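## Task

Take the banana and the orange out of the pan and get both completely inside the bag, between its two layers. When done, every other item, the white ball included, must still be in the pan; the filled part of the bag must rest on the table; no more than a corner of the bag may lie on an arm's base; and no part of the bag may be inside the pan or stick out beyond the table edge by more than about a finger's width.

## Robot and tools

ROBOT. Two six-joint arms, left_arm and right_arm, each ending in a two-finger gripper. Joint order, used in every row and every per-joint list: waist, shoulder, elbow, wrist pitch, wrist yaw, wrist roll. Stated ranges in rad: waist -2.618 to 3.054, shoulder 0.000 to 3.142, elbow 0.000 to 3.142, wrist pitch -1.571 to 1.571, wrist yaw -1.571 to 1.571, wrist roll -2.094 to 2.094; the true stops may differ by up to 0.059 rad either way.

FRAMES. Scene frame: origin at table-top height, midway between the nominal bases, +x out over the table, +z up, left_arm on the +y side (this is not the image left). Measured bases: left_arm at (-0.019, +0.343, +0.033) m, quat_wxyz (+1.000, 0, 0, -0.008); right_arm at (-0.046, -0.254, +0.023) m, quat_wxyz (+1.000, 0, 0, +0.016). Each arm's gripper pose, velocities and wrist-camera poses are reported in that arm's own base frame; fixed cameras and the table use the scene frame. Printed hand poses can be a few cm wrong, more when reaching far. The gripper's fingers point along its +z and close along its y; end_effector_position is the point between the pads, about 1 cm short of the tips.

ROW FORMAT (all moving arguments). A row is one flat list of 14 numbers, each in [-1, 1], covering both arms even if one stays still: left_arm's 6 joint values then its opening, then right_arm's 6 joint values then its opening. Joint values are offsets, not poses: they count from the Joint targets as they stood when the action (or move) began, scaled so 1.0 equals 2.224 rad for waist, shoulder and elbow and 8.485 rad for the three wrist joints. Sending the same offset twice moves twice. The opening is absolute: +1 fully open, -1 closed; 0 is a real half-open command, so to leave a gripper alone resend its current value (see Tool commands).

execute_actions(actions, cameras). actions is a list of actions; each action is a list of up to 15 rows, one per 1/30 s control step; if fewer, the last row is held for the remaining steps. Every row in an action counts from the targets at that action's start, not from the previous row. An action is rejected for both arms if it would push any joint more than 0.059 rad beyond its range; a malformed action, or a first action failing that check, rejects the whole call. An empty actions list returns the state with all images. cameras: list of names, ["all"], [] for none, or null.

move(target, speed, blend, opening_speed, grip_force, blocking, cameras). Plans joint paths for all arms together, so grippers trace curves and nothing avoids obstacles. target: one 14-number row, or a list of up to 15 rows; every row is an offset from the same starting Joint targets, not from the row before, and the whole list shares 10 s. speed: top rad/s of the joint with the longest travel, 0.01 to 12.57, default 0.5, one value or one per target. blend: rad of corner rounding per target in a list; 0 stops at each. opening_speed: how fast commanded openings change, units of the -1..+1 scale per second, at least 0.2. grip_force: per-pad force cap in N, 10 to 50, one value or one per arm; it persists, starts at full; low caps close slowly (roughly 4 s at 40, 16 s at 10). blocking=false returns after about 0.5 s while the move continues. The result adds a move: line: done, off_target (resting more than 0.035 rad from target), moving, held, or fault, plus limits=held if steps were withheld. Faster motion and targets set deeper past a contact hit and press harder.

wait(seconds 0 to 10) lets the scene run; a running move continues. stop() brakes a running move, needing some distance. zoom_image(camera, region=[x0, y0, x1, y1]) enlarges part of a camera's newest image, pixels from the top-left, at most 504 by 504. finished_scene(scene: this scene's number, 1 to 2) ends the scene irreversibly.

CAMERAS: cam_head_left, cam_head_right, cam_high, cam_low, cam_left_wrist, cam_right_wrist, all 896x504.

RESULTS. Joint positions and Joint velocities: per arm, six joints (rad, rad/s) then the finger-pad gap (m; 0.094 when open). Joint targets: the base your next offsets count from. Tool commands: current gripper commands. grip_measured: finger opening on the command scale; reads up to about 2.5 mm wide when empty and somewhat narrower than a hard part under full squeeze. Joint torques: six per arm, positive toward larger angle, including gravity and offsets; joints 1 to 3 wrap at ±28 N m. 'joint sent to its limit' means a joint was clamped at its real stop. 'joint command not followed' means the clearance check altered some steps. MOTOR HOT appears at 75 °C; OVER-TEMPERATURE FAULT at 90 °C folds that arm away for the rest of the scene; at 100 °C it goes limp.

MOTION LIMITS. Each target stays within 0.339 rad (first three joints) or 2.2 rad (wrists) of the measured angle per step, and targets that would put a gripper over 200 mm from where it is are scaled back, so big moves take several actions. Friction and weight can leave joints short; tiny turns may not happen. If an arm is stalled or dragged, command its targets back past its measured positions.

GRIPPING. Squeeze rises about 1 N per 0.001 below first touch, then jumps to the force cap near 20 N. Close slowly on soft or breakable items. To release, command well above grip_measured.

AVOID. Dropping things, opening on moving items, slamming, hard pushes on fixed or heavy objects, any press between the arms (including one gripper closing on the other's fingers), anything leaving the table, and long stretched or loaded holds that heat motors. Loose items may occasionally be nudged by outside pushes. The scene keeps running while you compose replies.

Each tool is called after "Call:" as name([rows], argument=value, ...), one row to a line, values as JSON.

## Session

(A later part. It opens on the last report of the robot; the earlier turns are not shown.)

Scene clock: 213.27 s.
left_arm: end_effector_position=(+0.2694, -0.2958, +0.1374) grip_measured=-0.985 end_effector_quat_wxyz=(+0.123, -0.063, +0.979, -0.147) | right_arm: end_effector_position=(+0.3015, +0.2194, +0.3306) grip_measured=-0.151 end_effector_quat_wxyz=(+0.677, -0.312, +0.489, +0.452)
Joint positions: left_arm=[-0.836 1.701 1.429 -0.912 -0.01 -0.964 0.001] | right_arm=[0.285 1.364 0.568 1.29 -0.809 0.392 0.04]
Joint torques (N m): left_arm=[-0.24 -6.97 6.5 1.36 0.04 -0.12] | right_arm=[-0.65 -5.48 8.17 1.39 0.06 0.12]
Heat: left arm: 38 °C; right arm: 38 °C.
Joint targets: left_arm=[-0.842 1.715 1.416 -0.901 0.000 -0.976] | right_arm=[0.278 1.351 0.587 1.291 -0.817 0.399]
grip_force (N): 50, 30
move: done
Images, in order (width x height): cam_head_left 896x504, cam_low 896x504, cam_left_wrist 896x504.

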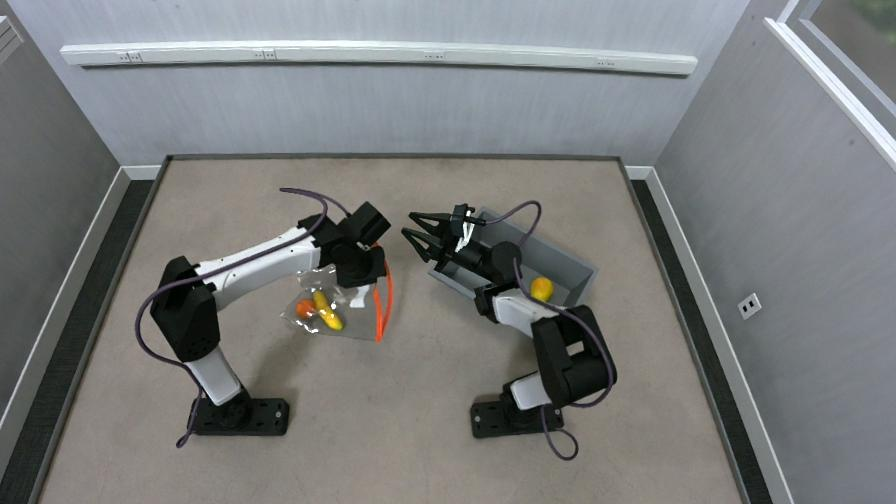

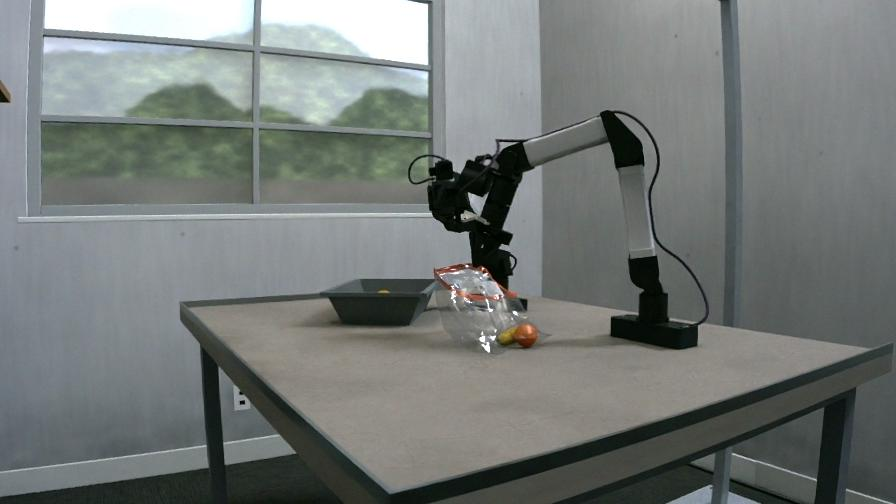

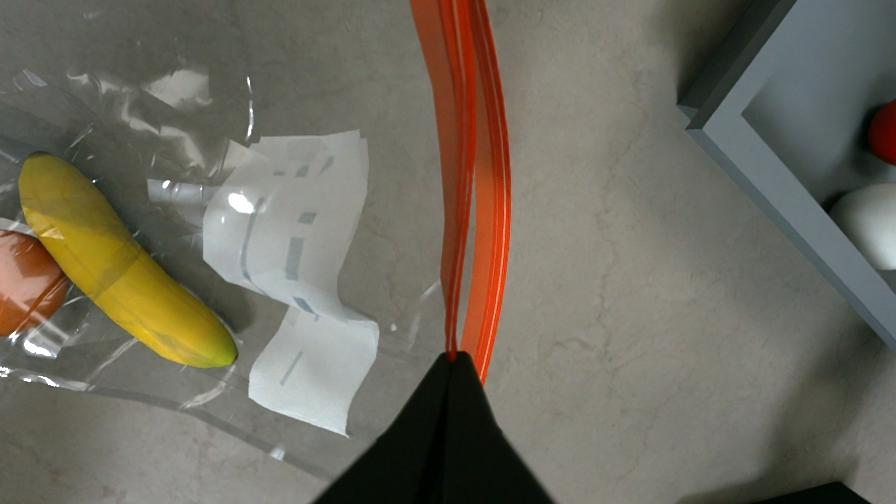

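Call:
move([
  [-0.0107,0.0370,-0.0647,0.0266,0,-0.0028,-1,0,0,0,0,0,0,-0.15],
  [-0.0139,0.0766,-0.1132,0.0497,0,-0.0037,-1,0,0,0,0,0,0,-0.15],
  [-0.0139,0.0766,-0.1132,0.0497,0,-0.0037,-0.35,0,0,0,0,0,0,-0.15],
], speed=[0.15,0.12,0.2], opening_speed=0.5, blend=[0.02,0,0], cameras=["cam_head_left","cam_left_wrist","cam_low"])

Call:
zoom_image(camera="cam_low", region=[420, 190, 620, 390])

Call:
zoom_image(camera="cam_head_left", region=[240, 180, 440, 350])

Scene clock: 219.00 s.
left_arm: end_effector_position=(+0.2720, -0.3172, +0.0254) grip_measured=-0.352 end_effector_quat_wxyz=(+0.119, -0.065, +0.979, -0.152) | right_arm: end_effector_position=(+0.3015, +0.2194, +0.3306) grip_measured=-0.151 end_effector_quat_wxyz=(+0.677, -0.312, +0.489, +0.452)
Joint positions: left_arm=[-0.866 1.869 1.174 -0.488 -0.01 -0.996 0.03] | right_arm=[0.285 1.364 0.568 1.29 -0.809 0.392 0.04]
Joint torques (N m): left_arm=[-0.34 -7.68 6.19 1.34 0.06 -0.13] | right_arm=[-0.65 -5.48 8.17 1.39 0.06 0.12]
Heat: left arm: 37 °C; right arm: 37 °C.
Joint targets: left_arm=[-0.873 1.885 1.164 -0.479 0.000 -1.007] | right_arm=[0.278 1.351 0.587 1.291 -0.817 0.399]
grip_force (N): 50, 30
move: done
Images, in order (width x height): cam_head_left 896x504, cam_low 896x504, cam_left_wrist 896x504.

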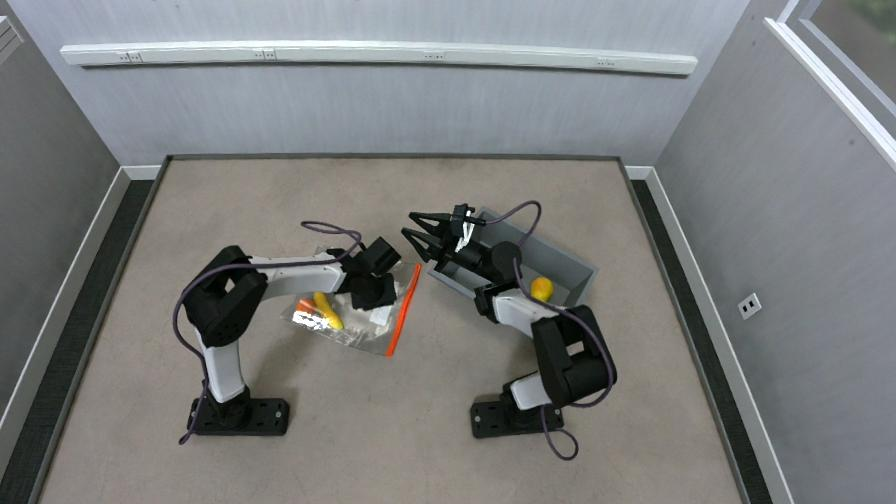

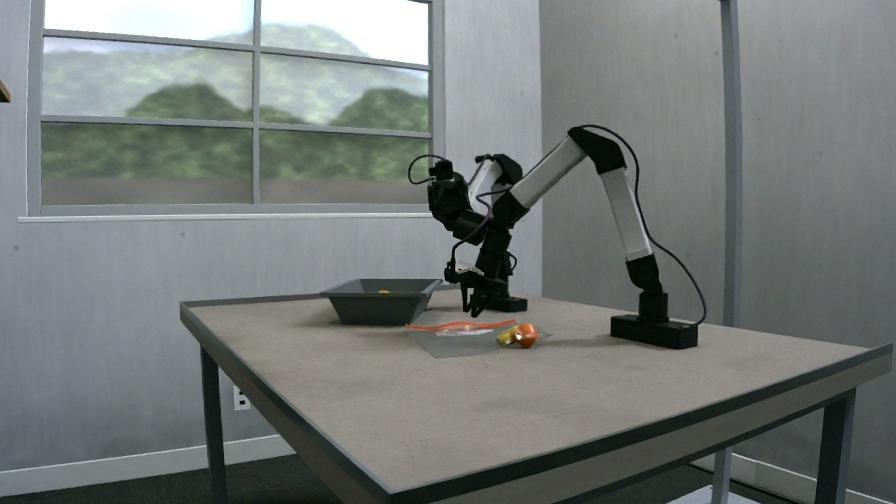

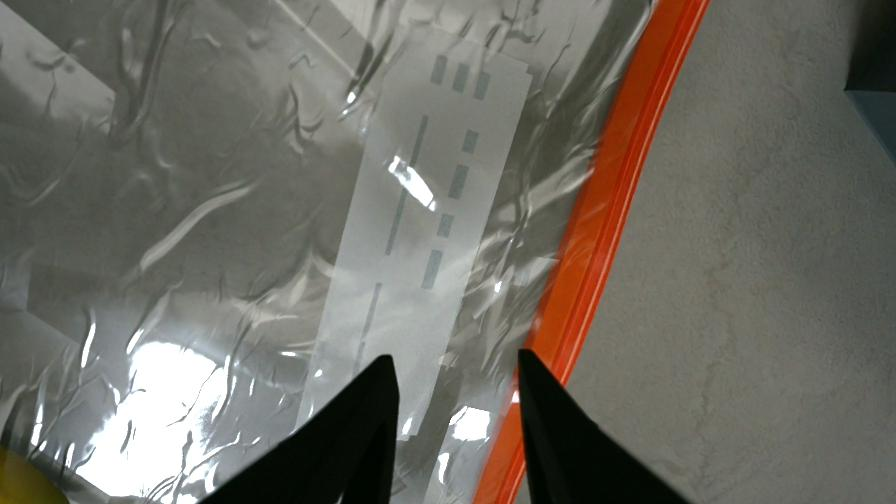

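Scaled by 2.520 from the camera's 896x504 image, which has a finer 1280x720 frame.

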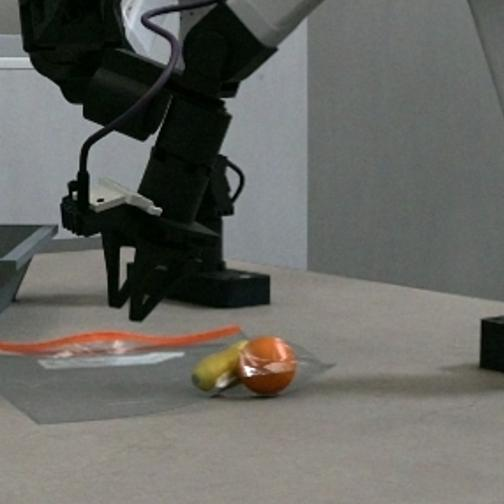

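Scaled by 2.520 from the camera's 896x504 image, which has a finer 1280x720 frame.

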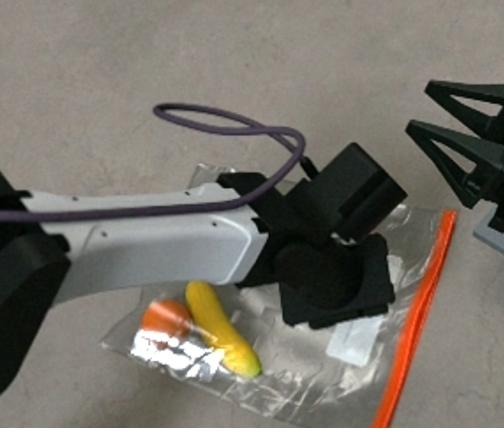

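Call:
move([
  [0,-0.0764,0.1286,-0.0532,0,0,-0.35,0,0,0,0,0,0,-0.15],
  [0,-0.2630,0.2185,-0.1085,0,0,-0.35,0,0,0,0,0,0,-0.15],
], speed=[0.25,0.6], blend=0.05, cameras=["cam_head_left","cam_left_wrist","cam_low","cam_high"])

Call:
zoom_image(camera="cam_head_left", region=[260, 200, 440, 380])

Scene clock: 221.03 s.
left_arm: end_effector_position=(+0.2684, -0.3129, +0.0863) grip_measured=-0.352 end_effector_quat_wxyz=(+0.110, -0.065, +0.982, -0.140) | right_arm: end_effector_position=(+0.3015, +0.2194, +0.3306) grip_measured=-0.151 end_effector_quat_wxyz=(+0.677, -0.312, +0.489, +0.452)
Joint positions: left_arm=[-0.866 1.794 1.345 -0.763 -0.01 -0.996 0.03] | right_arm=[0.285 1.364 0.568 1.29 -0.809 0.392 0.04]
Joint torques (N m): left_arm=[0.18 -8.5 7.47 1.16 -0.06 -0.02] | right_arm=[-0.65 -5.49 8.17 1.39 0.06 0.12]
Heat: left arm: 37 °C; right arm: 37 °C.
Joint targets: left_arm=[-0.866 1.796 1.343 -0.764 -0.010 -0.996] | right_arm=[0.278 1.351 0.587 1.291 -0.817 0.399]
grip_force (N): 50, 30
move: held (left_arm; a check stopped the path); path passed 0 of 2 targets; limits=held; left_arm: the wrist pitch is farthest, 0.637 rad from its target
joint command not followed: on one or more control steps a check withheld the commanded joint targets of the left arm, and it was not sent them on those steps.
cause: the commanded joint targets, or the way to them, would bring a part of the robot too close to another arm (this arm's wrist (the part past the wrist pitch) and the right arm's fingers, 13 mm apart when this arm was first held).
Images, in order (width x height): cam_head_left 896x504, cam_high 896x504, cam_low 896x504, cam_left_wrist 896x504.

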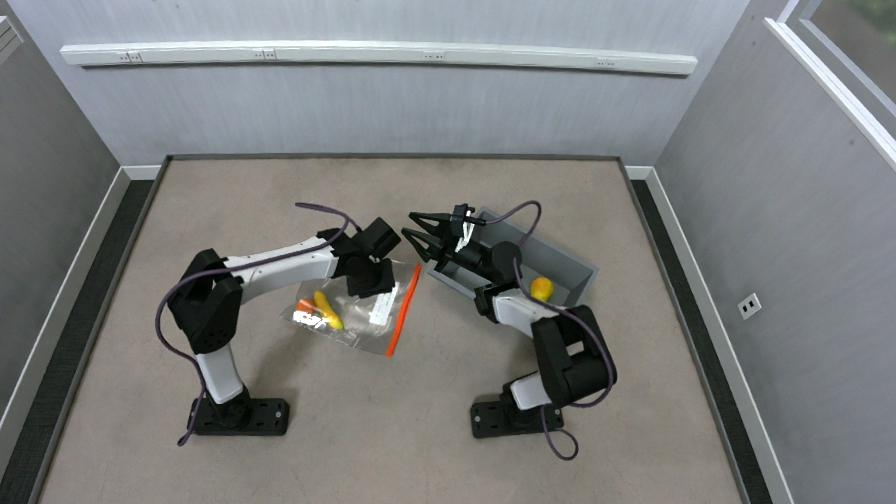

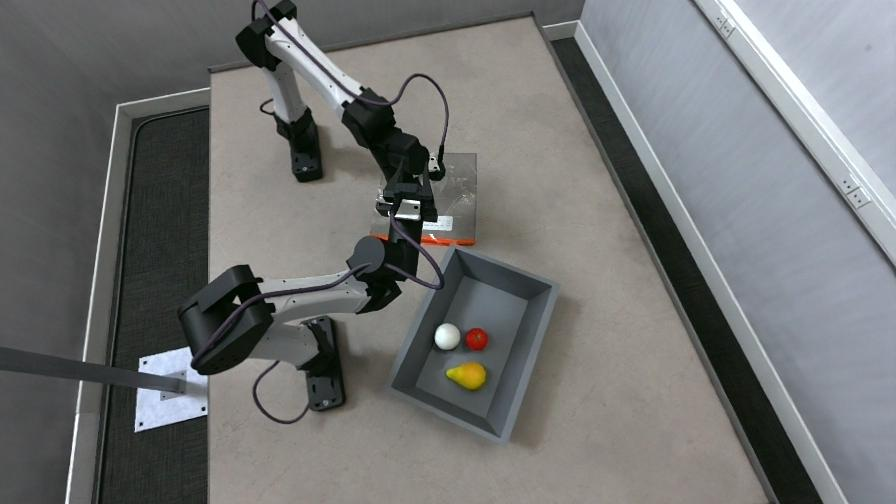

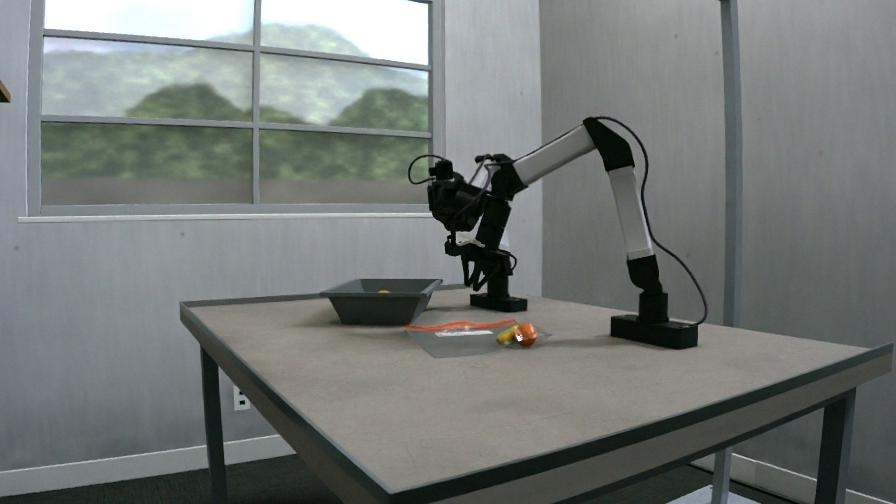

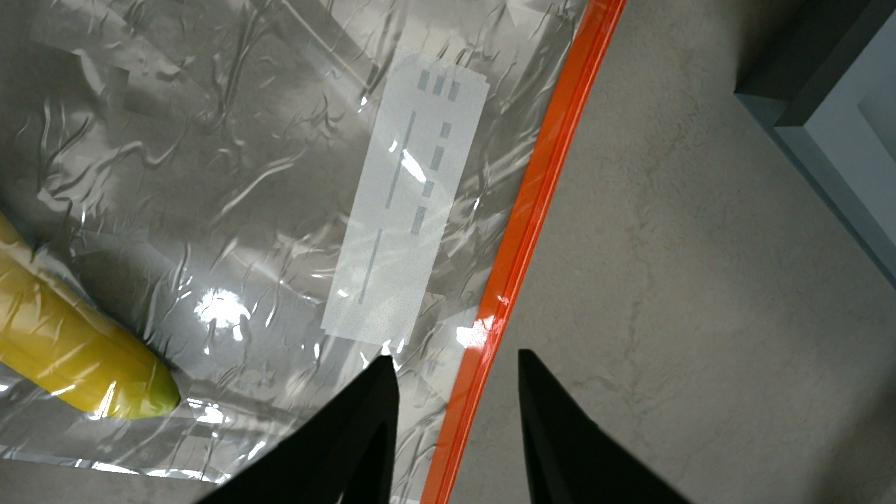

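Scaled by 2.800 from the camera's 896x504 image, which has a finer 1280x720 frame.

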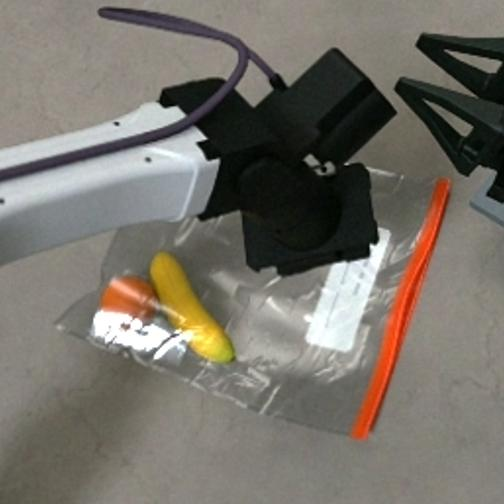

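Call:
finished_scene(scene=2)

The scene is finished: the task was done.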